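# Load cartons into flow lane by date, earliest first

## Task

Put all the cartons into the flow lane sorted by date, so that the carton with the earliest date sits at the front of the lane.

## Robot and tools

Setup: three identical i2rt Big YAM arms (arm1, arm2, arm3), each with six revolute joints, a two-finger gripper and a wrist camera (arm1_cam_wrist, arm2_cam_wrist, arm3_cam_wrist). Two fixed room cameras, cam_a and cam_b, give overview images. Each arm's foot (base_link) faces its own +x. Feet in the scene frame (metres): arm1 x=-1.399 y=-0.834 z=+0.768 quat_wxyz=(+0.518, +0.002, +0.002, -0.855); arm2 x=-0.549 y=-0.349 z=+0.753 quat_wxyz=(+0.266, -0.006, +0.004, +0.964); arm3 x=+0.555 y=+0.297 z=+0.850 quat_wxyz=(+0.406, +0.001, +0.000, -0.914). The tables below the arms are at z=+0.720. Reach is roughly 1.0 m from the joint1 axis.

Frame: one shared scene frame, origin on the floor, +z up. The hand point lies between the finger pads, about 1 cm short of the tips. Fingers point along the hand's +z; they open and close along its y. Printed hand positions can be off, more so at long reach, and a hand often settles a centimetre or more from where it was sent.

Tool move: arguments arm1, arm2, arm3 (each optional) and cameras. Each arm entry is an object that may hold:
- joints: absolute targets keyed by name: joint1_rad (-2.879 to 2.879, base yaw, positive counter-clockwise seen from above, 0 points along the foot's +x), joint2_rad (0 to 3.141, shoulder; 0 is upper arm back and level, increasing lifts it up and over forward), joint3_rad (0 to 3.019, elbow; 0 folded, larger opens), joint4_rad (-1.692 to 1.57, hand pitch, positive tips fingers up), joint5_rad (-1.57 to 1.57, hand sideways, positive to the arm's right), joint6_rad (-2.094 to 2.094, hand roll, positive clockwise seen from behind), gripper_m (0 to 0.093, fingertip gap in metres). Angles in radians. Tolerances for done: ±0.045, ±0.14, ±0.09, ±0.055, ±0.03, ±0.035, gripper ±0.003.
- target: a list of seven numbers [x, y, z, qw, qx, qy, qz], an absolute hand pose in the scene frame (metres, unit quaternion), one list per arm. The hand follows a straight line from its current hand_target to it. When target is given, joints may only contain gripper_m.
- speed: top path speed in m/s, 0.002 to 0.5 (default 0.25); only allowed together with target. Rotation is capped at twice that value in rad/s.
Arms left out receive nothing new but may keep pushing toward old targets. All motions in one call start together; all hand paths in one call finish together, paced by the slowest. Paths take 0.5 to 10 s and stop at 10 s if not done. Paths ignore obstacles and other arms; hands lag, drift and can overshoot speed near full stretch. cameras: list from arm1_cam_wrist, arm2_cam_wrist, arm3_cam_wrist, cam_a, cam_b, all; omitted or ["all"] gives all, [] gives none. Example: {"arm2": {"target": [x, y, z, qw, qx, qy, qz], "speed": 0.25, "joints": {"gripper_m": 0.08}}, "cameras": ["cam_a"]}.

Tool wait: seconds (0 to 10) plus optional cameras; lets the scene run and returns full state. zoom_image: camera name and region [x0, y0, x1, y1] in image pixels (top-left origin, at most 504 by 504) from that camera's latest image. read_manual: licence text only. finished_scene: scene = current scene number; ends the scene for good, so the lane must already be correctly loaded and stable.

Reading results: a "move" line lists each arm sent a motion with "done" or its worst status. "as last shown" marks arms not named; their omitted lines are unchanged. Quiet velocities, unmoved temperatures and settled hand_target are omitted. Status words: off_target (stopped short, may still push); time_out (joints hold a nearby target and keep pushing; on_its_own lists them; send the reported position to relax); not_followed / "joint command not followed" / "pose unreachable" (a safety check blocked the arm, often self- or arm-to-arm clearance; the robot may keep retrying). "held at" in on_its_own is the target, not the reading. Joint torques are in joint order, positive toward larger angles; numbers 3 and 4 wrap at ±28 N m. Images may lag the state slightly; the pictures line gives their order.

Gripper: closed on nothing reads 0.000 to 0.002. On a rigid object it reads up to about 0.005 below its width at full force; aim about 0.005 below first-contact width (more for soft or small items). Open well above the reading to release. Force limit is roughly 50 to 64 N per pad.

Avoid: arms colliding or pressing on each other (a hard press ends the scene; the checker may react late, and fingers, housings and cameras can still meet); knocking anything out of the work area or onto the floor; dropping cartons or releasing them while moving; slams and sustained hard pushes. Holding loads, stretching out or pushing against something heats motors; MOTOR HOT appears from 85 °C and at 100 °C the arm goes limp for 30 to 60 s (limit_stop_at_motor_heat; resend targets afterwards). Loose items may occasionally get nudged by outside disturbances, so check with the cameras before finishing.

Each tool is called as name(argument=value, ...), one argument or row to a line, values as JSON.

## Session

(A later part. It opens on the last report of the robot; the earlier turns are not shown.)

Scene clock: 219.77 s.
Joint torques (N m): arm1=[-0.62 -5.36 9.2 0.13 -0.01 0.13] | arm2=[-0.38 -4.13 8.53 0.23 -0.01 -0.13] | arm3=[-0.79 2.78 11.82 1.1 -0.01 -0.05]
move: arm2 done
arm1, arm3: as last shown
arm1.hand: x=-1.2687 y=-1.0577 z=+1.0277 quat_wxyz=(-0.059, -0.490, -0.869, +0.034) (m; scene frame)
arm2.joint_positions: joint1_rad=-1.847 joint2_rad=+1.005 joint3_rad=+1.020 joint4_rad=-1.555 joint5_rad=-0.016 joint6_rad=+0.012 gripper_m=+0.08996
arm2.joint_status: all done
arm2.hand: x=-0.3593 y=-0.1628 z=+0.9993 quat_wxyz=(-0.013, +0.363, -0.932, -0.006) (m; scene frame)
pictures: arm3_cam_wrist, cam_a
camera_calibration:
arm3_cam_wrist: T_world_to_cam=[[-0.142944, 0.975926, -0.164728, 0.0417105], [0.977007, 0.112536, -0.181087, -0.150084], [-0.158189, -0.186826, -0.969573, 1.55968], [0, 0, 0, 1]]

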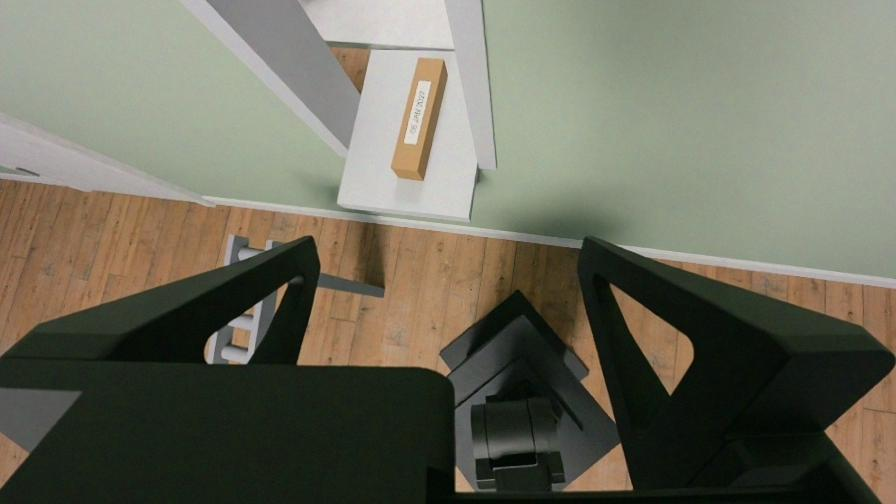

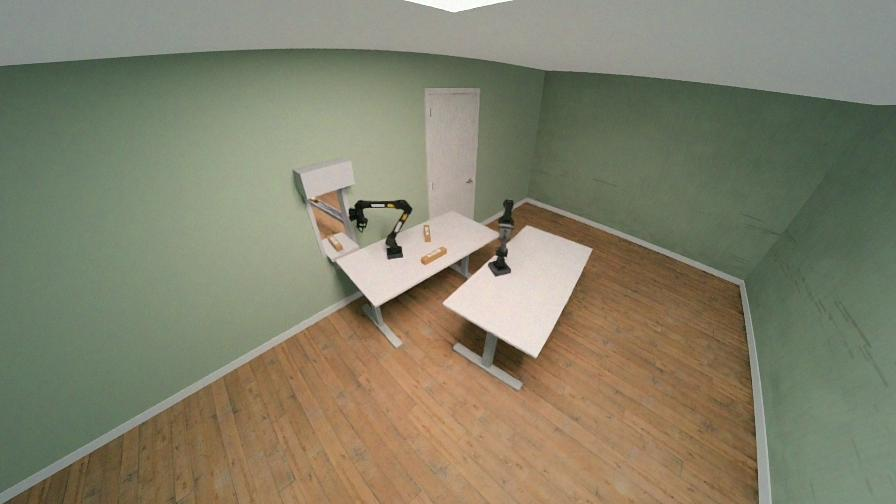

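move(
  arm2={"joints":{"joint1_rad":2.173,"joint2_rad":1.59,"joint3_rad":1.303,"joint4_rad":-1.275,"joint6_rad":-0.84}},
  arm3={"target":[0.12,0.06,1.05,0,1,0,0],"speed":0.25},
  cameras=["arm2_cam_wrist","arm3_cam_wrist"],
)

move(
  arm2={"target":[-0.510,-0.802,0.86,0,0.317,0.948,0],"speed":0.2},
  arm3={"target":[0.02,0.025,0.93,0,1,0,0],"speed":0.2},
  cameras=["arm2_cam_wrist","arm3_cam_wrist"],
)

Scene clock: 228.77 s.
Joint torques (N m): arm1=[-0.56 -5.42 9.21 0.14 -0.01 0.12] | arm2=[-0.15 -12.92 12.49 0.35 -0.07 -0.11] | arm3=[1.14 -18.78 14.71 -0.01 -0.03 0.15]
move: arm2 done; arm3 off_target
arm1: as last shown
arm1.joint_positions: joint1_rad=+1.017 joint2_rad=+0.910 joint3_rad=+0.998 joint4_rad=-1.519 joint5_rad=+0.005 joint6_rad=-0.008 gripper_m=+0.08998
arm2.joint_positions: joint1_rad=+2.176 joint2_rad=+1.595 joint3_rad=+1.263 joint4_rad=-1.278 joint5_rad=-0.017 joint6_rad=-0.831 gripper_m=+0.09002
arm2.joint_status: all done
arm2.hand: x=-0.5179 y=-0.7967 z=+0.8958 quat_wxyz=(+0.006, +0.331, +0.944, +0.017) (m; scene frame)
arm3.joint_positions: joint1_rad=-0.345 joint2_rad=+1.628 joint3_rad=+1.448 joint4_rad=-1.410 joint5_rad=+0.003 joint6_rad=+0.493 gripper_m=+0.09402
arm3.hand: x=+0.1283 y=+0.0709 z=+1.0398 quat_wxyz=(+0.006, -1.000, +0.001, -0.009) (m; scene frame)
arm3.hand_target: x=+0.1206 y=+0.0602 z=+1.0499 quat_wxyz=(+0.000, -1.000, +0.000, +0.000) (m; scene frame)
arm3.hand_status: off_target (0.017 m and 1.2 deg from the pose sent, 0.454 m and 48.1 deg at the start)
pictures: arm2_cam_wrist, arm3_cam_wrist
camera_calibration:
arm2_cam_wrist: T_world_to_cam=[[-0.620381, -0.78394, -0.0237923, -0.926499], [-0.655373, 0.501497, 0.56479, -0.437786], [-0.430829, 0.365977, -0.824892, 0.930334], [0, 0, 0, 1]]
arm3_cam_wrist: T_world_to_cam=[[0.0179235, 0.999794, 0.00951422, -0.0821598], [0.792735, -0.0200091, 0.609239, -0.731894], [0.609303, -0.00337745, -0.79293, 0.869587], [0, 0, 0, 1]]

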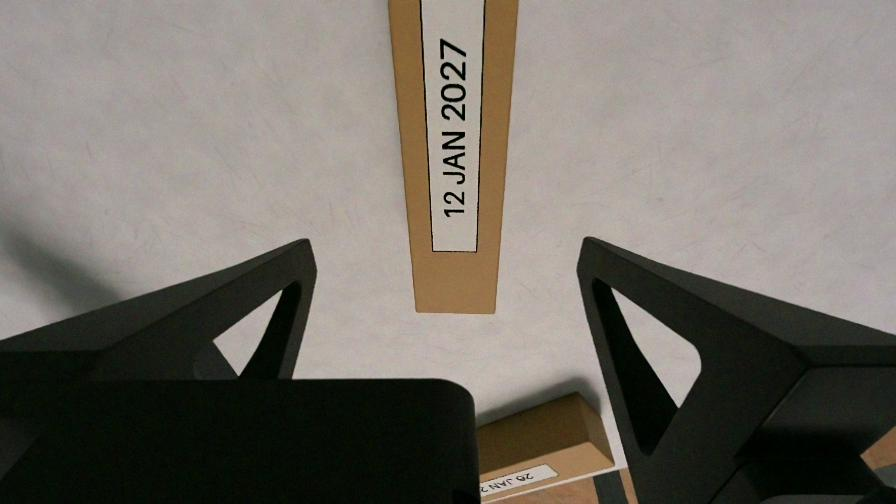

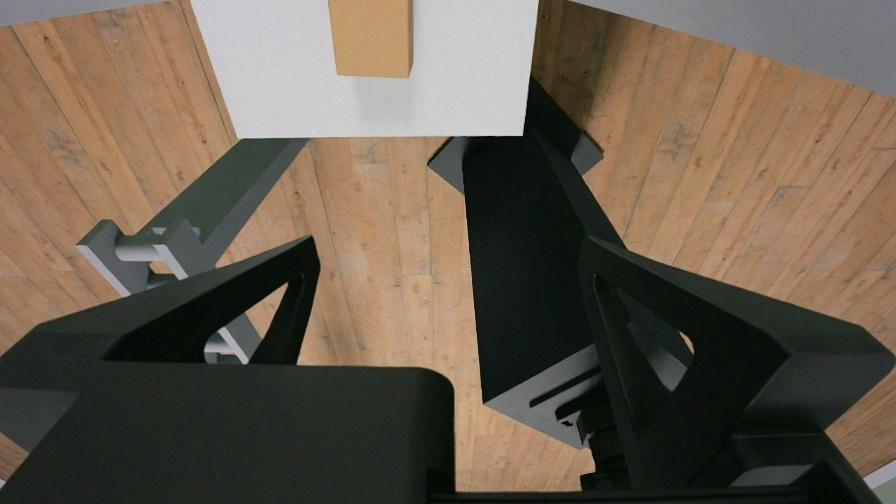

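Scene clock: 230.50 s.
Joint torques (N m): arm1=[-0.56 -5.48 9.21 0.12 -0.02 0.12] | arm2=[0.79 -11.22 7.95 0.79 -0.02 -0.05] | arm3=[-0.62 -23.3 14.16 0.51 0 -0.02]
move: arm2 off_target; arm3 off_target
arm1: as last shown
arm2.joint_positions: joint1_rad=+2.191 joint2_rad=+1.610 joint3_rad=+1.218 joint4_rad=-1.169 joint5_rad=+0.006 joint6_rad=-0.831 gripper_m=+0.09002
arm2.hand: x=-0.5141 y=-0.8065 z=+0.8735 quat_wxyz=(+0.006, +0.324, +0.946, -0.010) (m; scene frame)
arm2.hand_target: x=-0.5102 y=-0.8017 z=+0.8603 quat_wxyz=(+0.000, +0.317, +0.948, +0.000) (m; scene frame)
arm2.hand_status: off_target (0.015 m and 1.6 deg from the pose sent, 0.037 m and 2.7 deg at the start)
arm3.joint_positions: joint1_rad=-0.353 joint2_rad=+1.961 joint3_rad=+1.618 joint4_rad=-1.248 joint5_rad=+0.003 joint6_rad=+0.481 gripper_m=+0.09402
arm3.hand: x=+0.0372 y=+0.0271 z=+0.9300 quat_wxyz=(+0.006, -1.000, -0.001, -0.009) (m; scene frame)
arm3.hand_target: x=+0.0206 y=+0.0253 z=+0.9302 quat_wxyz=(+0.000, -1.000, +0.000, +0.000) (m; scene frame)
arm3.hand_status: off_target (0.017 m and 1.2 deg from the pose sent, 0.161 m and 1.2 deg at the start)
pictures: arm2_cam_wrist, arm3_cam_wrist
camera_calibration:
arm2_cam_wrist: T_world_to_cam=[[-0.608907, -0.792717, 0.0288254, -0.979498], [-0.651994, 0.52085, 0.551016, -0.388434], [-0.451814, 0.316724, -0.833996, 0.874544], [0, 0, 0, 1]]
arm3_cam_wrist: T_world_to_cam=[[0.0133444, 0.999866, 0.00950295, -0.0355702], [0.792526, -0.0163712, 0.609619, -0.594082], [0.609693, -0.000603678, -0.792638, 0.837484], [0, 0, 0, 1]]

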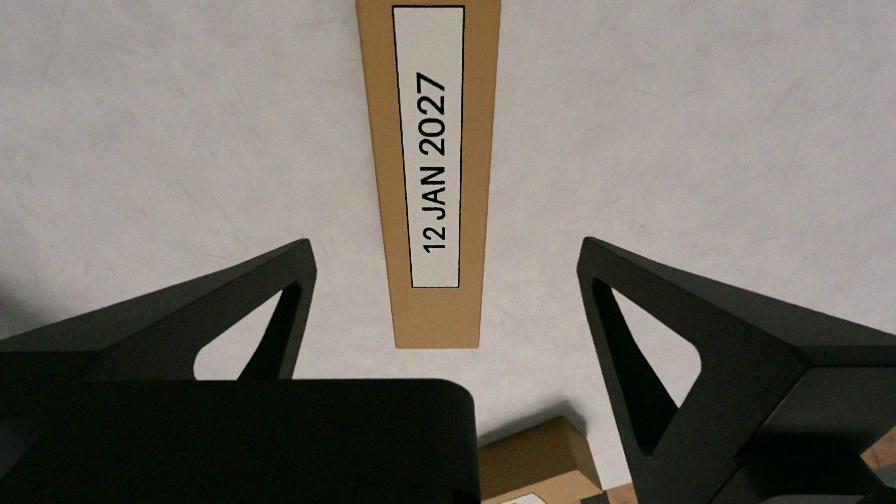

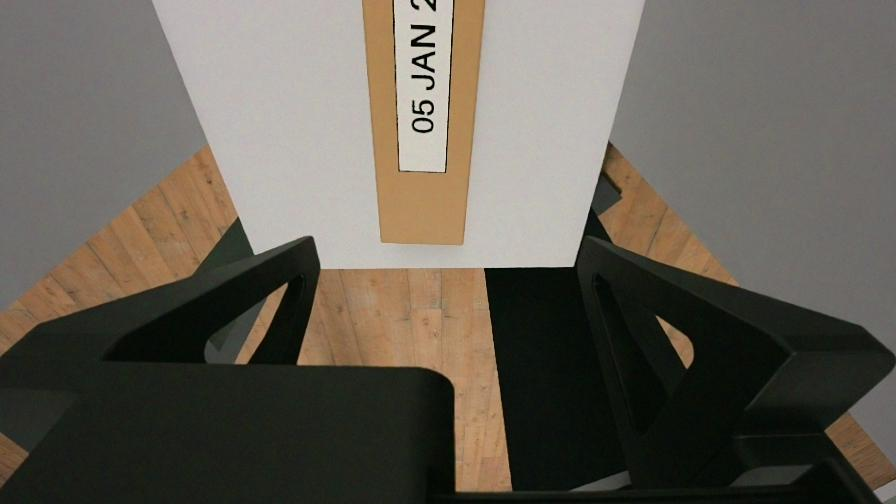

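move(
  arm2={"target":[-0.507,-0.798,0.755,0,0.317,0.948,0],"speed":0.1},
  arm3={"target":[-0.003,0.006,0.87,0,1,0,0],"speed":0.1},
  cameras=["arm2_cam_wrist","arm3_cam_wrist"],
)

Scene clock: 236.77 s.
Joint torques (N m): arm1=[-0.5 -5.42 9.21 0.14 -0.01 0.12] | arm2=[0.79 -11.99 6.84 0.79 -0.03 0] | arm3=[0.26 -24.23 13.81 0.68 -0.01 0.08]
move: arm2 off_target; arm3 off_target
arm1: as last shown
arm2.joint_positions: joint1_rad=+2.196 joint2_rad=+1.750 joint3_rad=+1.078 joint4_rad=-0.893 joint5_rad=+0.006 joint6_rad=-0.831 gripper_m=+0.09002
arm2.hand: x=-0.5113 y=-0.8042 z=+0.7663 quat_wxyz=(+0.005, +0.322, +0.947, -0.008) (m; scene frame)
arm2.hand_target: x=-0.5071 y=-0.7977 z=+0.7553 quat_wxyz=(+0.000, +0.317, +0.948, +0.000) (m; scene frame)
arm2.hand_status: off_target (0.014 m and 1.2 deg from the pose sent, 0.119 m and 1.6 deg at the start)
arm3.joint_positions: joint1_rad=-0.353 joint2_rad=+2.087 joint3_rad=+1.671 joint4_rad=-1.171 joint5_rad=+0.003 joint6_rad=+0.481 gripper_m=+0.09402
arm3.hand: x=+0.0113 y=+0.0135 z=+0.8748 quat_wxyz=(+0.005, -1.000, -0.001, -0.008) (m; scene frame)
arm3.hand_target: x=-0.0023 y=+0.0062 z=+0.8701 quat_wxyz=(+0.000, -1.000, +0.000, +0.000) (m; scene frame)
arm3.hand_status: off_target (0.017 m and 1.1 deg from the pose sent, 0.075 m and 1.2 deg at the start)
pictures: arm2_cam_wrist, arm3_cam_wrist
camera_calibration:
arm2_cam_wrist: T_world_to_cam=[[-0.605233, -0.79563, 0.0257827, -0.970984], [-0.654162, 0.515553, 0.553424, -0.335988], [-0.453613, 0.318084, -0.832501, 0.784751], [0, 0, 0, 1]]
arm3_cam_wrist: T_world_to_cam=[[0.0133643, 0.999875, 0.00841245, -0.0201142], [0.79376, -0.015725, 0.608028, -0.538785], [0.608085, -0.00144844, -0.793871, 0.810637], [0, 0, 0, 1]]

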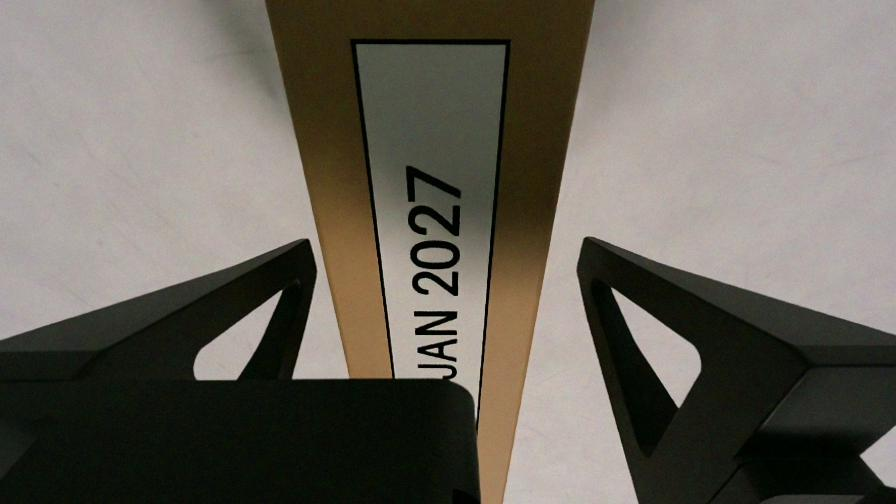

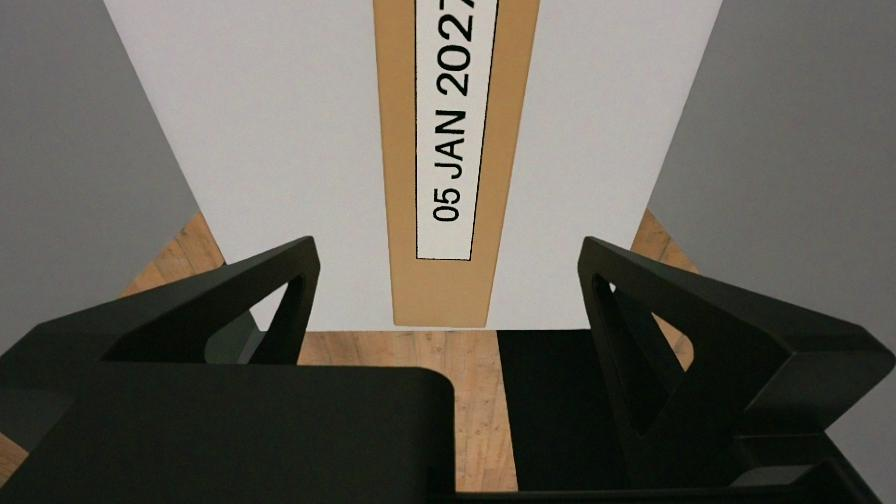

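Good on both. Arm2 grip; arm3 descend.

move(
  arm2={"joints":{"gripper_m":0.05}},
  arm3={"target":[-0.003,0.004,0.783,0,1,0,0],"speed":0.1},
  cameras=["arm3_cam_wrist"],
)

move(
  arm2={"target":[-0.5,-0.78,0.96,0,0.317,0.948,0],"speed":0.2},
  arm3={"joints":{"gripper_m":0.05}},
  cameras=["arm3_cam_wrist","cam_a"],
)

Scene clock: 240.93 s.
Joint torques (N m): arm1=[-0.56 -5.42 9.21 0.13 -0.01 0.12] | arm2=[0.73 -11.99 6.89 0.79 0.02 0] | arm3=[0.38 -25.47 9.52 0.8 -0.02 0.1]
move: arm2 off_target; arm3 off_target
arm1: as last shown
arm2.joint_positions: joint1_rad=+2.198 joint2_rad=+1.750 joint3_rad=+1.078 joint4_rad=-0.893 joint5_rad=+0.005 joint6_rad=-0.830 gripper_m=+0.05965
arm2.joint_status: gripper_m off_target (ended at +0.05968, target +0.05000)
arm2.hand: x=-0.5102 y=-0.8039 z=+0.7662 quat_wxyz=(+0.005, +0.321, +0.947, -0.008) (m; scene frame)
arm3.joint_positions: joint1_rad=-0.353 joint2_rad=+2.204 joint3_rad=+1.658 joint4_rad=-1.006 joint5_rad=+0.003 joint6_rad=+0.481 gripper_m=+0.09402
arm3.hand: x=-0.0053 y=+0.0047 z=+0.8007 quat_wxyz=(-0.003, -1.000, -0.001, +0.008) (m; scene frame)
arm3.hand_target: x=-0.0026 y=+0.0041 z=+0.7833 quat_wxyz=(+0.000, -1.000, +0.000, +0.000) (m; scene frame)
arm3.hand_status: off_target (0.018 m and 1.0 deg from the pose sent, 0.093 m and 1.1 deg at the start)
pictures: arm3_cam_wrist
camera_calibration:
arm3_cam_wrist: T_world_to_cam=[[0.0133853, 0.999871, -0.00885635, 0.00331255], [0.812862, -0.005723, 0.582428, -0.460164], [0.582302, -0.014995, -0.812834, 0.776974], [0, 0, 0, 1]]

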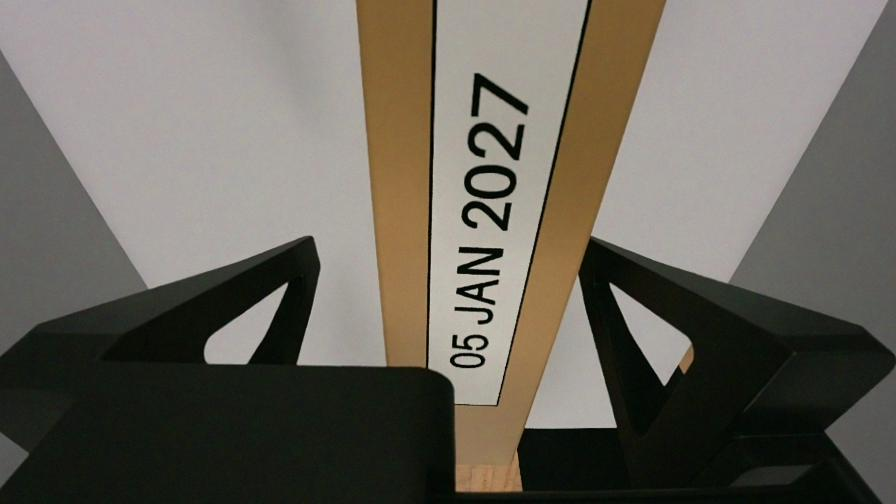

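Scene clock: 242.90 s.
Joint torques (N m): arm1=[-0.56 -5.36 9.21 0.12 -0.01 0.12] | arm2=[0.79 -11.22 15.46 -0.32 -0.07 0.1] | arm3=[0.44 -25.64 9.58 0.8 -0.09 0.1]
move: arm2 off_target; arm3 off_target
arm1: as last shown
arm2.joint_positions: joint1_rad=+2.219 joint2_rad=+1.497 joint3_rad=+1.246 joint4_rad=-1.399 joint5_rad=+0.006 joint6_rad=-0.817 gripper_m=+0.05965
arm2.hand: x=-0.5069 y=-0.7570 z=+0.9312 quat_wxyz=(-0.013, +0.316, +0.948, +0.031) (m; scene frame)
arm2.hand_target: x=-0.5002 y=-0.7780 z=+0.9601 quat_wxyz=(+0.001, +0.317, +0.948, +0.000) (m; scene frame)
arm2.hand_status: off_target (0.038 m and 3.8 deg from the pose sent, 0.196 m and 1.2 deg at the start)
arm3.joint_positions: joint1_rad=-0.354 joint2_rad=+2.204 joint3_rad=+1.658 joint4_rad=-1.006 joint5_rad=+0.005 joint6_rad=+0.482 gripper_m=+0.05834
arm3.joint_status: gripper_m off_target (ended at +0.05837, target +0.05000)
arm3.hand: x=-0.0059 y=+0.0056 z=+0.8007 quat_wxyz=(-0.002, -1.000, +0.000, +0.009) (m; scene frame)
pictures: arm3_cam_wrist, cam_a
camera_calibration:
arm3_cam_wrist: T_world_to_cam=[[0.0156977, 0.99985, -0.0073793, 0.00126331], [0.813554, -0.00848164, 0.581427, -0.458877], [0.581277, -0.0151305, -0.813565, 0.777901], [0, 0, 0, 1]]

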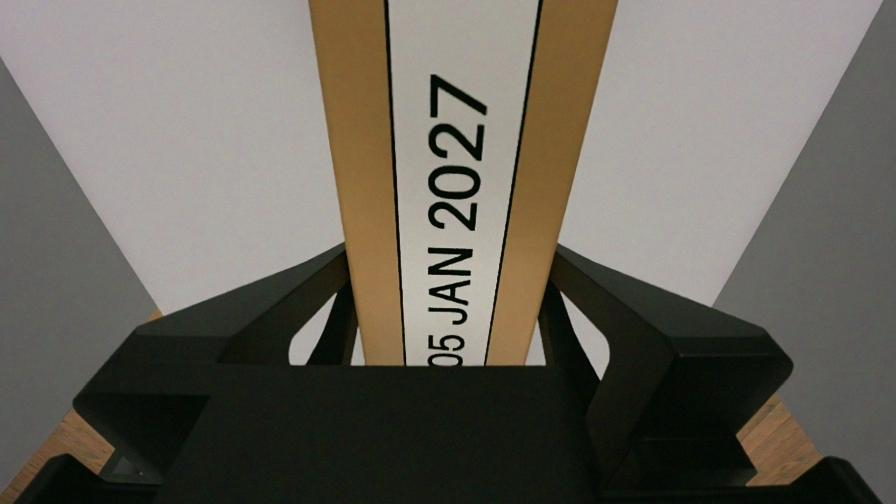

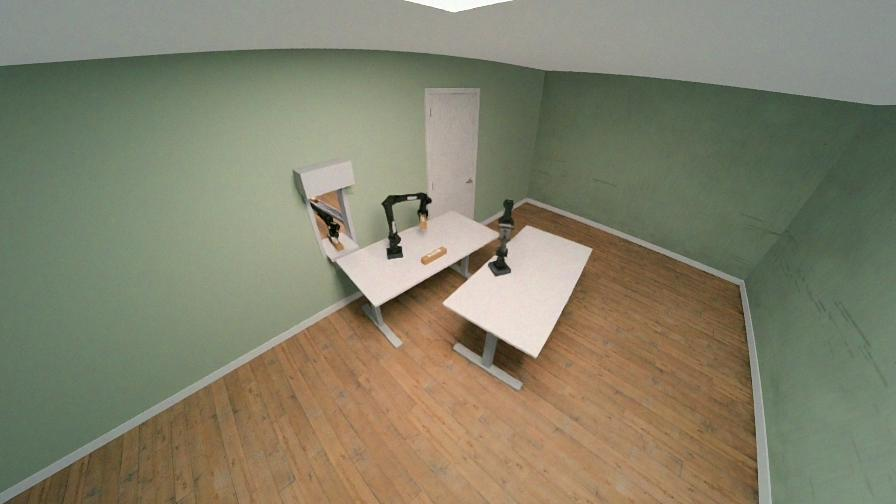

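move(
  arm3={"joints":{"gripper_m":0.085}},
  cameras=[],
)

move(
  arm3={"target":[-0.003,0.008,0.768,0,1,0,0],"speed":0.06},
  cameras=["arm3_cam_wrist"],
)

move(
  arm3={"joints":{"gripper_m":0.05}},
  cameras=[],
)

move(
  arm3={"target":[0.03,0.02,0.97,0,1,0,0],"speed":0.15},
  cameras=["arm3_cam_wrist","cam_b"],
)

Scene clock: 248.23 s.
Joint torques (N m): arm1=[-0.56 -5.42 9.2 0.13 -0.01 0.13] | arm2=[0.79 -11.28 15.45 -0.32 -0.07 0.09] | arm3=[0.67 -25.64 9.55 0.77 -0.02 0.1]
move: arm3 done
arm1, arm2: as last shown
arm3.joint_positions: joint1_rad=-0.354 joint2_rad=+2.204 joint3_rad=+1.658 joint4_rad=-1.006 joint5_rad=+0.003 joint6_rad=+0.482 gripper_m=+0.08483
arm3.joint_status: all done
arm3.hand: x=-0.0057 y=+0.0054 z=+0.8007 quat_wxyz=(-0.003, -1.000, +0.000, +0.008) (m; scene frame)
pictures: none

Scene clock: 249.33 s.
Joint torques (N m): arm1=[-0.62 -5.42 9.21 0.1 -0.01 0.12] | arm2=[0.79 -11.22 15.46 -0.34 -0.08 0.1] | arm3=[0.03 -25.58 9.03 0.79 -0.02 0.03]
move: arm3 off_target
arm1.joint_positions: joint1_rad=+1.017 joint2_rad=+0.910 joint3_rad=+0.998 joint4_rad=-1.519 joint5_rad=+0.005 joint6_rad=-0.008 gripper_m=+0.08998
arm1.hand: x=-1.2687 y=-1.0577 z=+1.0277 quat_wxyz=(-0.059, -0.490, -0.869, +0.034) (m; scene frame)
arm2: as last shown
arm3.joint_positions: joint1_rad=-0.354 joint2_rad=+2.218 joint3_rad=+1.650 joint4_rad=-0.976 joint5_rad=+0.003 joint6_rad=+0.482 gripper_m=+0.08494
arm3.hand: x=-0.0065 y=+0.0050 z=+0.7893 quat_wxyz=(-0.005, -1.000, +0.000, +0.012) (m; scene frame)
arm3.hand_target: x=-0.0025 y=+0.0084 z=+0.7684 quat_wxyz=(+0.000, -1.000, +0.000, +0.000) (m; scene frame)
arm3.hand_status: off_target (0.022 m and 1.4 deg from the pose sent, 0.033 m and 1.0 deg at the start)
pictures: arm3_cam_wrist
camera_calibration:
arm3_cam_wrist: T_world_to_cam=[[0.0156147, 0.999804, -0.0121803, 0.00561549], [0.816864, -0.00573062, 0.576802, -0.448112], [0.57662, -0.0189562, -0.816793, 0.771564], [0, 0, 0, 1]]

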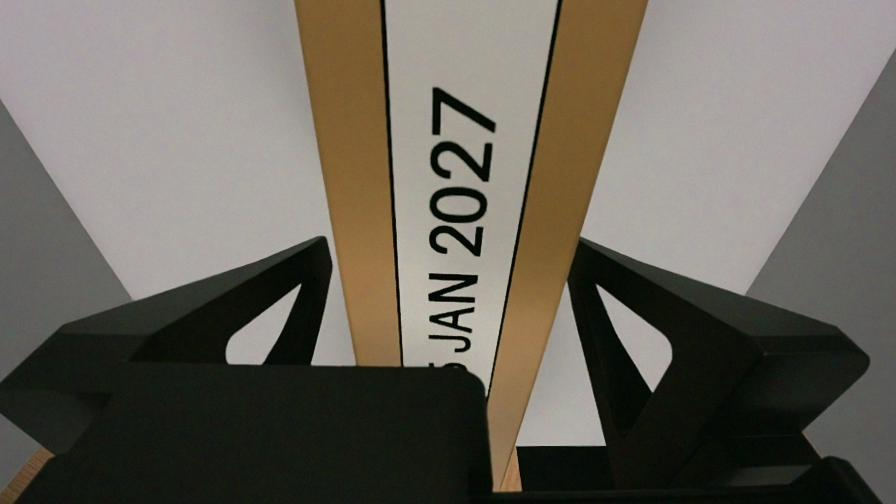

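Scene clock: 249.93 s.
Joint torques (N m): arm1=[-0.62 -5.48 9.21 0.1 -0.01 0.12] | arm2=[0.73 -11.22 15.45 -0.35 -0.08 0.1] | arm3=[0.15 -25.35 9.05 0.8 -0.05 0.04]
move: arm3 off_target
arm1, arm2: as last shown
arm3.joint_positions: joint1_rad=-0.354 joint2_rad=+2.218 joint3_rad=+1.650 joint4_rad=-0.976 joint5_rad=+0.004 joint6_rad=+0.482 gripper_m=+0.05838
arm3.joint_status: gripper_m off_target (ended at +0.05841, target +0.05000)
arm3.hand: x=-0.0065 y=+0.0051 z=+0.7893 quat_wxyz=(-0.004, -1.000, +0.000, +0.012) (m; scene frame)
pictures: none

Scene clock: 252.17 s.
Joint torques (N m): arm1=[-0.56 -5.42 9.2 0.13 -0.01 0.12] | arm2=[0.79 -11.28 15.46 -0.34 -0.08 0.09] | arm3=[0.85 -28.51 15.82 -0.23 -0.03 0.11]
move: arm3 off_target
arm1, arm2: as last shown
arm3.joint_positions: joint1_rad=-0.354 joint2_rad=+1.967 joint3_rad=+1.626 joint4_rad=-1.311 joint5_rad=+0.003 joint6_rad=+0.482 gripper_m=+0.05838
arm3.hand: x=+0.0485 y=+0.0338 z=+0.9299 quat_wxyz=(+0.020, -0.999, +0.000, -0.036) (m; scene frame)
arm3.hand_target: x=+0.0321 y=+0.0212 z=+0.9703 quat_wxyz=(+0.000, -1.000, +0.000, +0.000) (m; scene frame)
arm3.hand_status: off_target (0.046 m and 4.8 deg from the pose sent, 0.185 m and 1.5 deg at the start)
pictures: arm3_cam_wrist, cam_b
camera_calibration:
arm3_cam_wrist: T_world_to_cam=[[0.014648, 0.999137, 0.038867, -0.0696934], [0.757625, -0.0364577, 0.651671, -0.639685], [0.652526, 0.0199009, -0.757505, 0.795076], [0, 0, 0, 1]]

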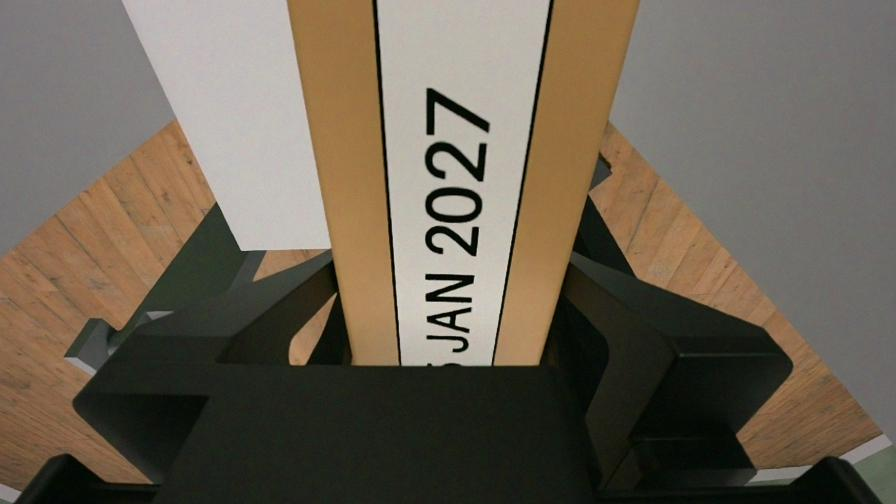

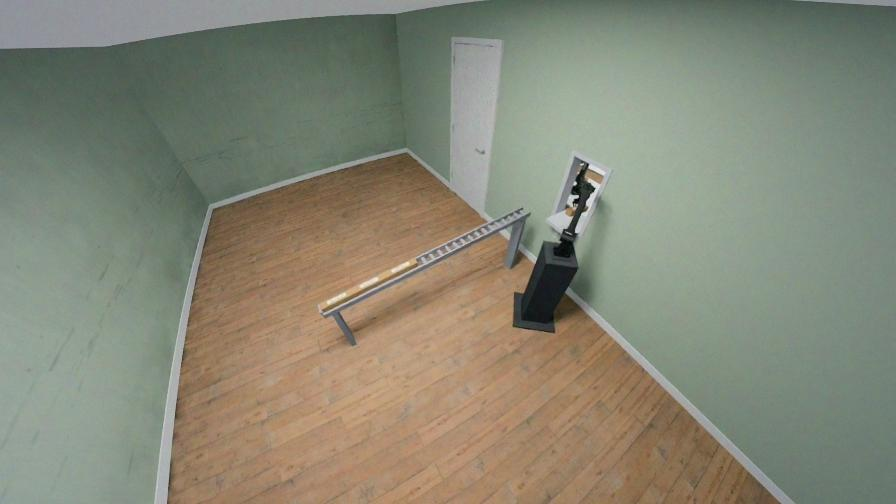

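move(
  arm3={"target":[0.27,0.07,1.03,0,1,0,0],"speed":0.2},
  cameras=["cam_b"],
)

move(
  arm3={"target":[0.62,-0.24,1.05,0,1,0,0],"speed":0.25},
  arm2={"joints":{"joint1_rad":-1.85,"joint2_rad":1.2,"joint3_rad":1.13,"joint4_rad":-1.45,"joint6_rad":0.68}},
  cameras=["arm3_cam_wrist","arm2_cam_wrist","cam_b","cam_a"],
)

Scene clock: 257.73 s.
Joint torques (N m): arm1=[-0.56 -5.42 9.21 0.13 -0.02 0.12] | arm2=[0.79 -11.28 15.46 -0.34 -0.07 0.09] | arm3=[0.91 -15.33 11.78 -0.01 0.15 0.15]
move: arm3 off_target
arm1, arm2: as last shown
arm3.joint_positions: joint1_rad=-0.170 joint2_rad=+1.335 joint3_rad=+1.070 joint4_rad=-1.327 joint5_rad=-0.001 joint6_rad=+0.667 gripper_m=+0.05838
arm3.hand: x=+0.2691 y=+0.0734 z=+1.0183 quat_wxyz=(+0.006, -1.000, +0.000, -0.010) (m; scene frame)
arm3.hand_target: x=+0.2700 y=+0.0701 z=+1.0299 quat_wxyz=(+0.000, -1.000, +0.000, +0.000) (m; scene frame)
arm3.hand_status: off_target (0.012 m and 1.3 deg from the pose sent, 0.246 m and 4.8 deg at the start)
pictures: cam_b

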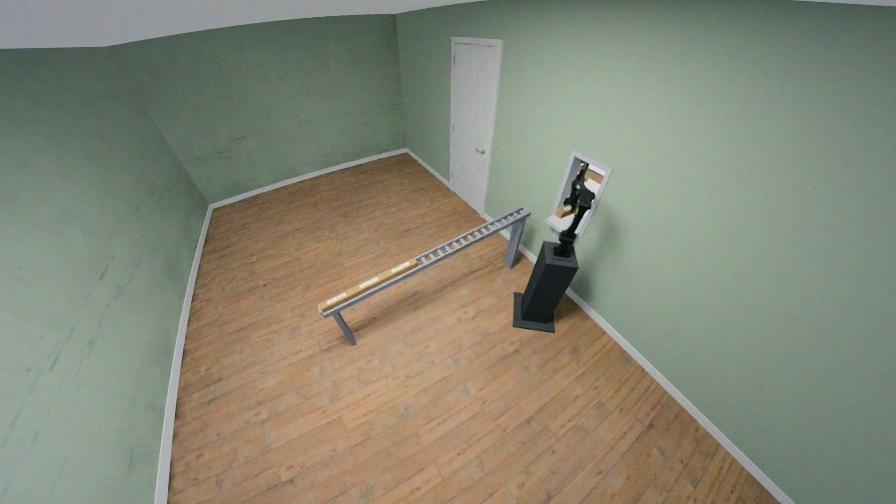

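Scene clock: 261.47 s.
Joint torques (N m): arm1=[-0.56 -5.48 9.21 0.13 -0.01 0.12] | arm2=[0.38 -7.41 9.44 0.06 -0.02 0.07] | arm3=[0.26 -22.24 16.79 -0.18 0.2 0.17]
move: arm2 done; arm3 off_target
arm1: as last shown
arm2.joint_positions: joint1_rad=-1.858 joint2_rad=+1.205 joint3_rad=+1.137 joint4_rad=-1.442 joint5_rad=+0.009 joint6_rad=+0.671 gripper_m=+0.05966
arm2.joint_status: all done
arm2.hand: x=-0.2951 y=-0.1136 z=+0.9901 quat_wxyz=(-0.031, +0.036, -0.999, -0.011) (m; scene frame)
arm3.joint_positions: joint1_rad=+0.859 joint2_rad=+1.760 joint3_rad=+1.580 joint4_rad=-1.445 joint5_rad=-0.001 joint6_rad=+1.685 gripper_m=+0.05838
arm3.hand: x=+0.6187 y=-0.2209 z=+1.0260 quat_wxyz=(+0.027, -1.000, -0.005, +0.002) (m; scene frame)
arm3.hand_target: x=+0.6198 y=-0.2384 z=+1.0501 quat_wxyz=(+0.000, -1.000, +0.000, +0.000) (m; scene frame)
arm3.hand_status: off_target (0.031 m and 3.1 deg from the pose sent, 0.472 m and 1.3 deg at the start)
pictures: arm2_cam_wrist, arm3_cam_wrist, cam_a, cam_b
camera_calibration:
arm2_cam_wrist: T_world_to_cam=[[0.0773251, -0.996989, -0.00586592, -0.0865473], [-0.855427, -0.0693656, 0.513257, -0.760457], [-0.512118, -0.0346698, -0.858215, 0.81757], [0, 0, 0, 1]]
arm3_cam_wrist: T_world_to_cam=[[0.00549252, 0.998691, 0.0508457, 0.165956], [0.805481, -0.0345503, 0.591613, -1.11114], [0.592596, 0.0377058, -0.804617, 0.590262], [0, 0, 0, 1]]

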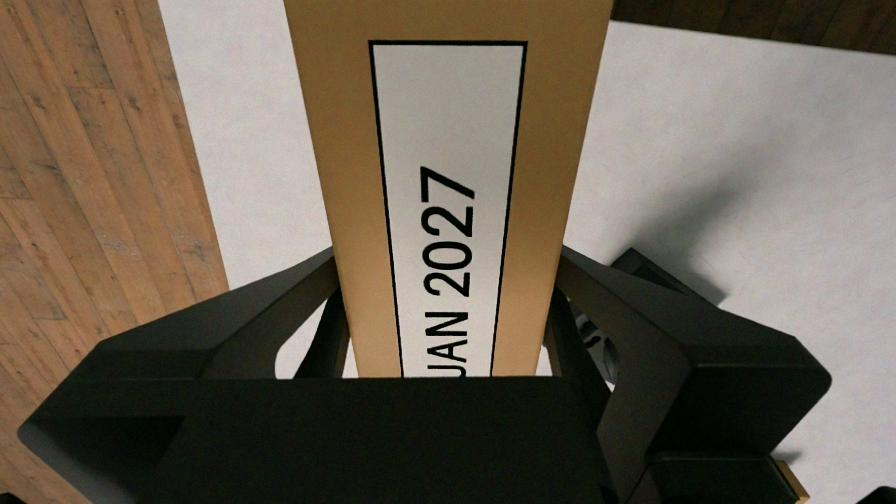

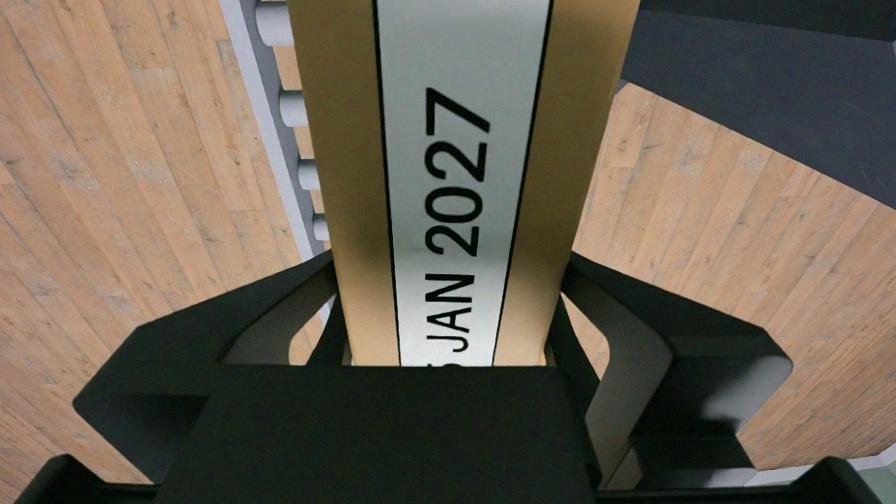

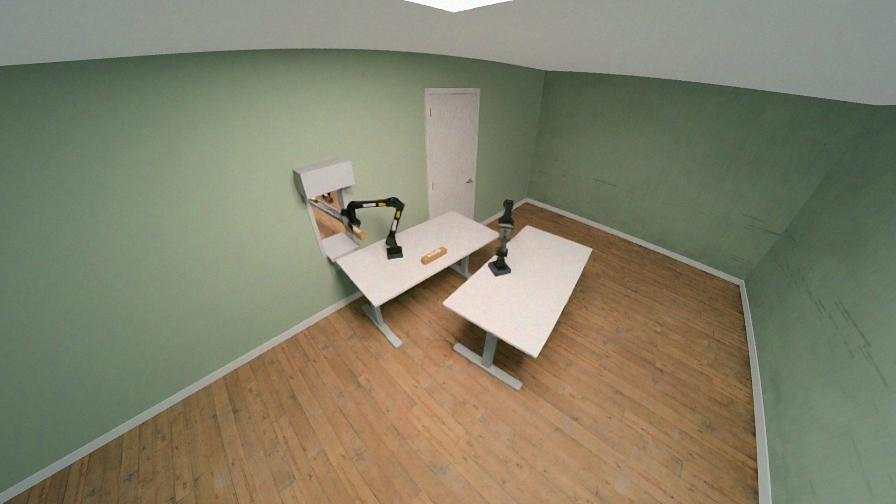

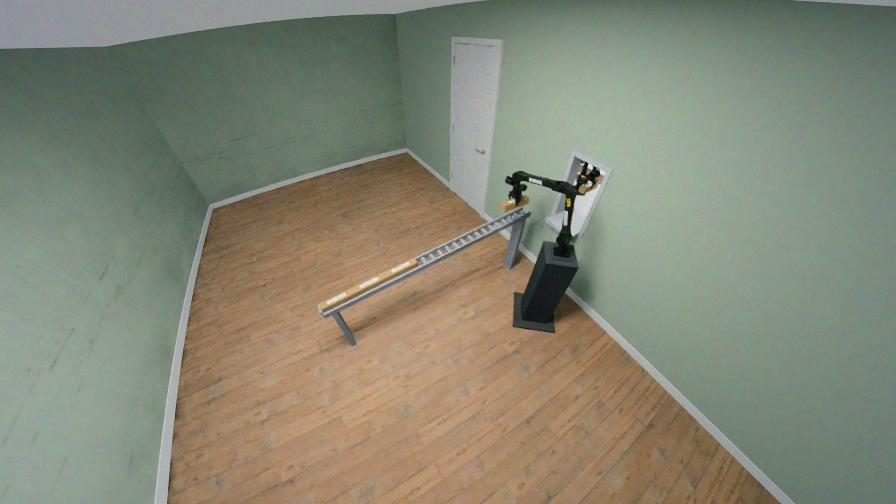

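move(
  arm3={"target":[0.58,-0.335,0.98,0,1,0,0],"speed":0.15},
  arm2={"target":[-0.01,0.015,0.93,0,0,1,0],"speed":0.15},
  cameras=["arm3_cam_wrist","cam_b"],
)

zoom_image(
  camera="cam_b",
  region=[450, 150, 610, 280],
)

Scene clock: 275.47 s.
Joint torques (N m): arm1=[-0.56 -5.48 9.21 0.14 -0.01 0.12] | arm2=[-0.97 -20.13 16.18 -0.34 -0.07 -0.12] | arm3=[-0.62 -27.28 16.47 0.28 0.21 -0.01]
Heat: arm1: hottest joint3_rad 44 °C; arm2: hottest joint3_rad 49 °C; arm3: hottest joint3_rad 45 °C.
move: arm2 off_target; arm3 off_target
arm1: as last shown
arm2.joint_positions: joint1_rad=-2.006 joint2_rad=+2.076 joint3_rad=+1.985 joint4_rad=-1.545 joint5_rad=-0.012 joint6_rad=+0.599 gripper_m=+0.05966
arm2.hand: x=-0.0305 y=+0.0068 z=+0.9026 quat_wxyz=(+0.026, -0.002, -0.999, +0.019) (m; scene frame)
arm2.hand_target: x=-0.0119 y=+0.0137 z=+0.9302 quat_wxyz=(-0.001, +0.000, -1.000, +0.000) (m; scene frame)
arm2.hand_status: off_target (0.035 m and 3.7 deg from the pose sent, 0.318 m and 5.6 deg at the start)
arm3.joint_positions: joint1_rad=+0.786 joint2_rad=+2.040 joint3_rad=+1.815 joint4_rad=-1.413 joint5_rad=+0.000 joint6_rad=+1.621 gripper_m=+0.05838
arm3.hand: x=+0.5851 y=-0.3111 z=+0.9568 quat_wxyz=(+0.034, -0.999, -0.001, +0.001) (m; scene frame)
arm3.hand_target: x=+0.5799 y=-0.3331 z=+0.9805 quat_wxyz=(+0.000, -1.000, +0.000, +0.000) (m; scene frame)
arm3.hand_status: off_target (0.034 m and 3.9 deg from the pose sent, 0.129 m and 3.1 deg at the start)
pictures: arm3_cam_wrist, cam_b
camera_calibration:
arm3_cam_wrist: T_world_to_cam=[[0.014564, 0.997769, 0.0651591, 0.240479], [0.803983, -0.0504292, 0.592511, -1.05114], [0.594474, 0.0437575, -0.802923, 0.557078], [0, 0, 0, 1]]

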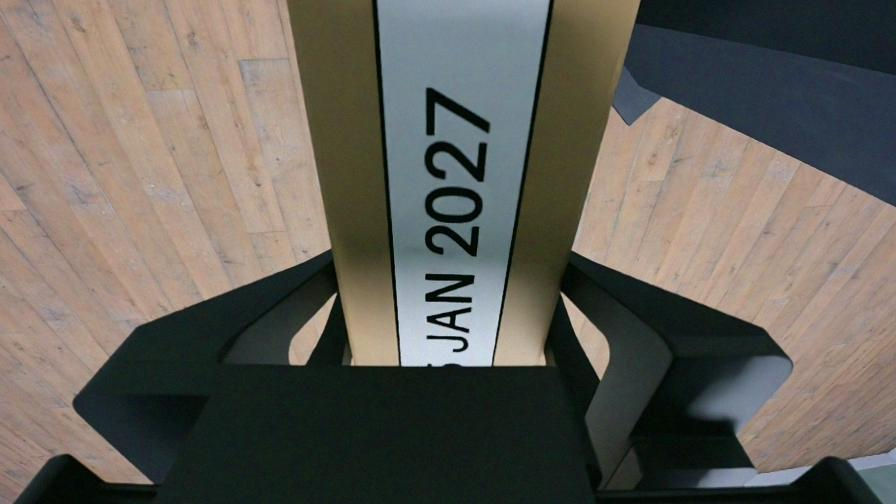

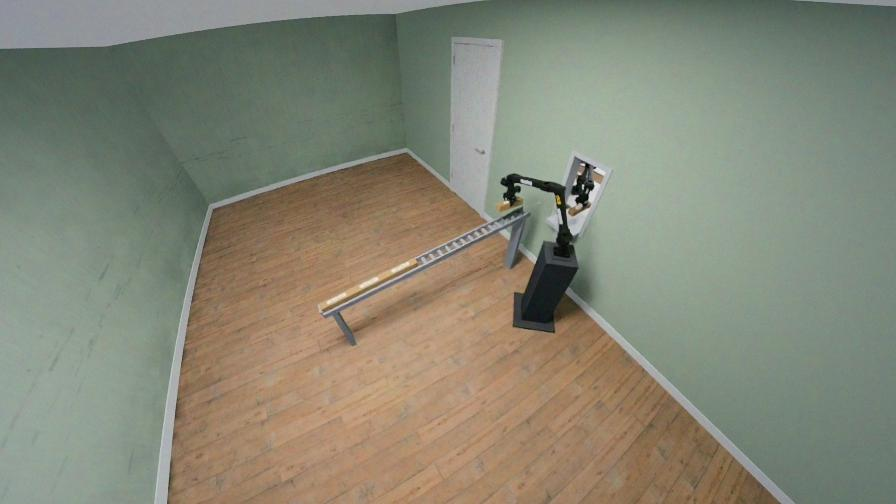

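Scaled by 3.150 from the camera's 896x504 image, which has a finer 1280x720 frame.

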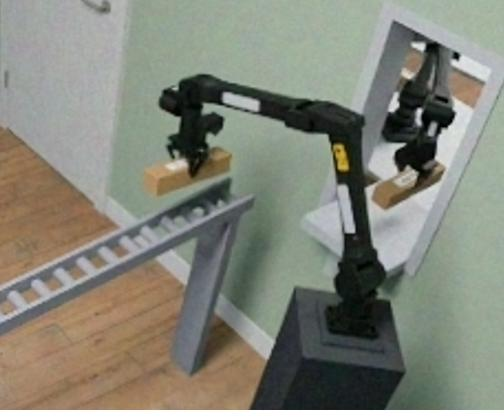

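move(
  arm3={"target":[0.575,-0.342,0.9,0.034,0.998,0,-0.043],"speed":0.1},
  arm2={"target":[0.012,0.01,0.802,0,0,1,0],"speed":0.12},
  cameras=["arm3_cam_wrist","cam_b"],
)

zoom_image(
  camera="cam_b",
  region=[470, 170, 580, 260],
)

Scene clock: 283.10 s.
Joint torques (N m): arm1=[-0.62 -5.48 9.21 0.14 -0.02 0.12] | arm2=[-1.14 -22.24 9.31 0.59 -0.07 -0.09] | arm3=[0.62 -27.75 11.44 0.72 0.35 0.11]
move: arm2 done; arm3 off_target
arm1: as last shown
arm2.joint_positions: joint1_rad=-2.026 joint2_rad=+2.202 joint3_rad=+1.924 joint4_rad=-1.305 joint5_rad=-0.012 joint6_rad=+0.577 gripper_m=+0.05966
arm2.hand: x=+0.0072 y=+0.0148 z=+0.7998 quat_wxyz=(+0.004, -0.001, -1.000, +0.004) (m; scene frame)
arm2.hand_target: x=+0.0119 y=+0.0101 z=+0.8021 quat_wxyz=(+0.000, +0.000, -1.000, +0.000) (m; scene frame)
arm2.hand_status: done (0.007 m and 0.6 deg from the pose sent, 0.109 m and 3.7 deg at the start)
arm3.joint_positions: joint1_rad=+0.786 joint2_rad=+2.083 joint3_rad=+1.711 joint4_rad=-1.162 joint5_rad=+0.087 joint6_rad=+1.621 gripper_m=+0.05838
arm3.hand: x=+0.5714 y=-0.3341 z=+0.8933 quat_wxyz=(-0.020, -0.999, +0.000, +0.041) (m; scene frame)
arm3.hand_target: x=+0.5750 y=-0.3418 z=+0.9001 quat_wxyz=(-0.034, -0.998, +0.000, +0.043) (m; scene frame)
arm3.hand_status: off_target (0.011 m and 1.6 deg from the pose sent, 0.065 m and 9.2 deg at the start)
pictures: arm3_cam_wrist, cam_b
camera_calibration:
arm3_cam_wrist: T_world_to_cam=[[0.0142635, 0.998895, -0.0447789, 0.366462], [0.849726, 0.0114956, 0.527099, -0.950715], [0.527031, -0.0455681, -0.848623, 0.56472], [0, 0, 0, 1]]

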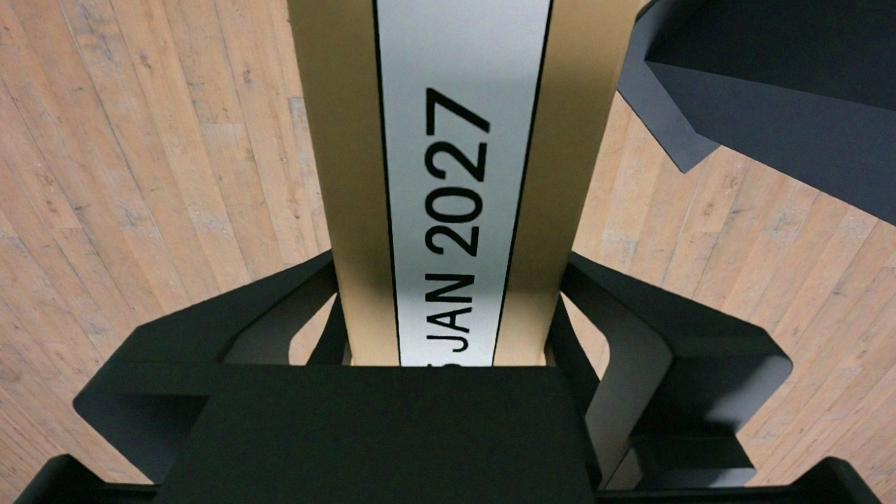

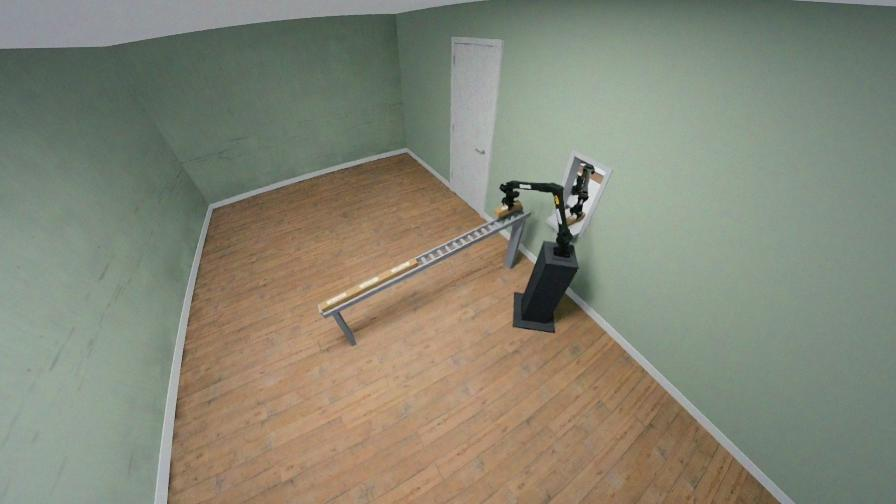

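Scaled by 4.582 from the camera's 896x504 image, which has a finer 1280x720 frame.

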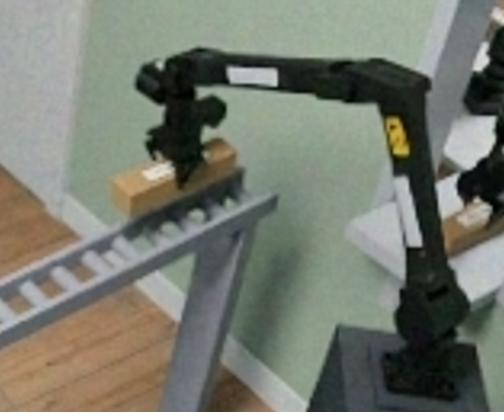

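move(
  arm3={"target":[0.56,-0.329,0.83,0.02,0.998,0,-0.043],"speed":0.08},
  arm2={"target":[0.012,0.01,0.77,0,0,1,0],"speed":0.05},
  cameras=["arm3_cam_wrist","cam_b"],
)

zoom_image(
  camera="cam_b",
  region=[470, 170, 580, 260],
)

Scene clock: 292.70 s.
Joint torques (N m): arm1=[-0.5 -5.36 9.21 0.13 -0.01 0.12] | arm2=[-1.08 -20.07 8.18 0.75 -0.08 -0.11] | arm3=[-0.67 -27.63 10.48 0.66 0.28 -0.02]
move: arm2 off_target; arm3 off_target
arm1: as last shown
arm2.joint_positions: joint1_rad=-2.026 joint2_rad=+2.203 joint3_rad=+1.900 joint4_rad=-1.241 joint5_rad=-0.012 joint6_rad=+0.577 gripper_m=+0.05966
arm2.hand: x=+0.0133 y=+0.0186 z=+0.7903 quat_wxyz=(-0.013, +0.000, -1.000, -0.007) (m; scene frame)
arm2.hand_target: x=+0.0116 y=+0.0100 z=+0.7704 quat_wxyz=(+0.000, +0.000, -1.000, +0.000) (m; scene frame)
arm2.hand_status: off_target (0.022 m and 1.7 deg from the pose sent, 0.030 m and 0.6 deg at the start)
arm3.joint_positions: joint1_rad=+0.780 joint2_rad=+2.145 joint3_rad=+1.619 joint4_rad=-1.031 joint5_rad=+0.087 joint6_rad=+1.612 gripper_m=+0.05838
arm3.hand: x=+0.5673 y=-0.3206 z=+0.8244 quat_wxyz=(-0.008, -0.999, -0.002, +0.042) (m; scene frame)
arm3.hand_target: x=+0.5600 y=-0.3288 z=+0.8300 quat_wxyz=(-0.020, -0.999, +0.000, +0.043) (m; scene frame)
arm3.hand_status: off_target (0.012 m and 1.4 deg from the pose sent, 0.065 m and 0.2 deg at the start)
pictures: arm3_cam_wrist, cam_b
camera_calibration:
arm3_cam_wrist: T_world_to_cam=[[0.010773, 0.999734, -0.0204123, 0.332147], [0.850445, 0.00157673, 0.526061, -0.913786], [0.525953, -0.0230268, -0.850202, 0.518116], [0, 0, 0, 1]]

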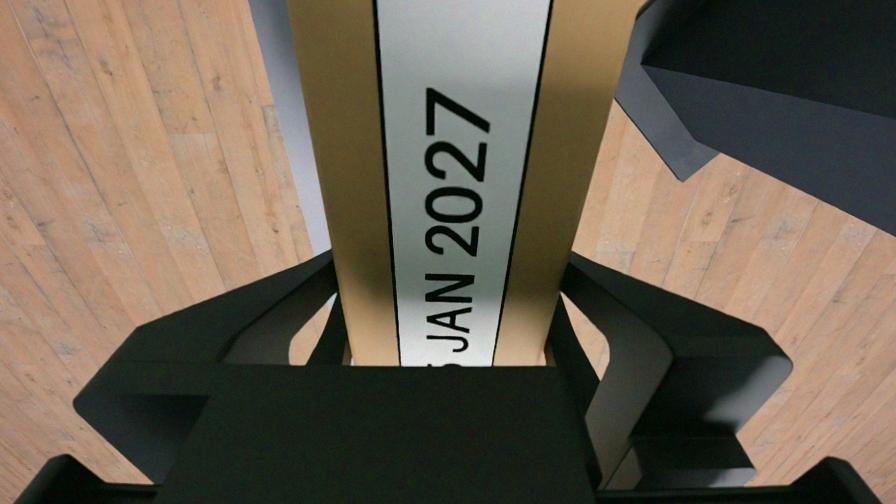

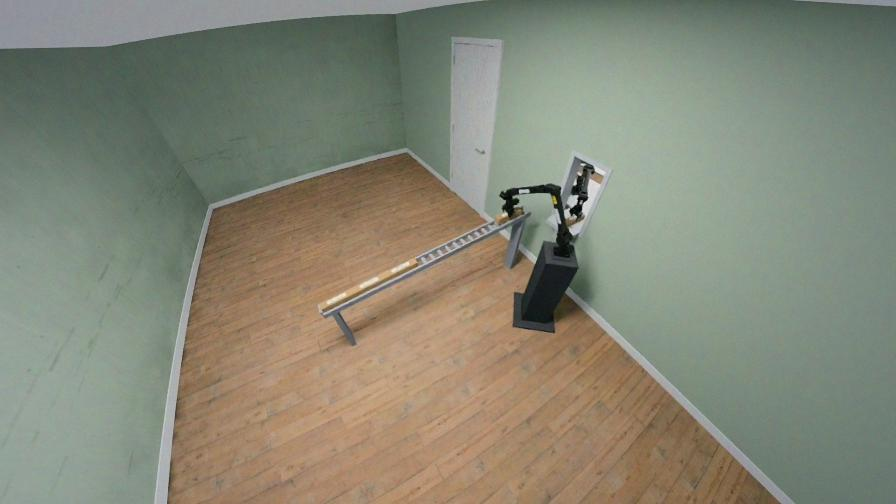

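Scaled by 4.582 from the camera's 896x504 image, which has a finer 1280x720 frame.

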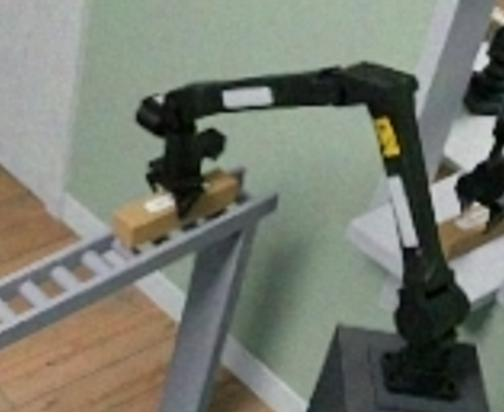

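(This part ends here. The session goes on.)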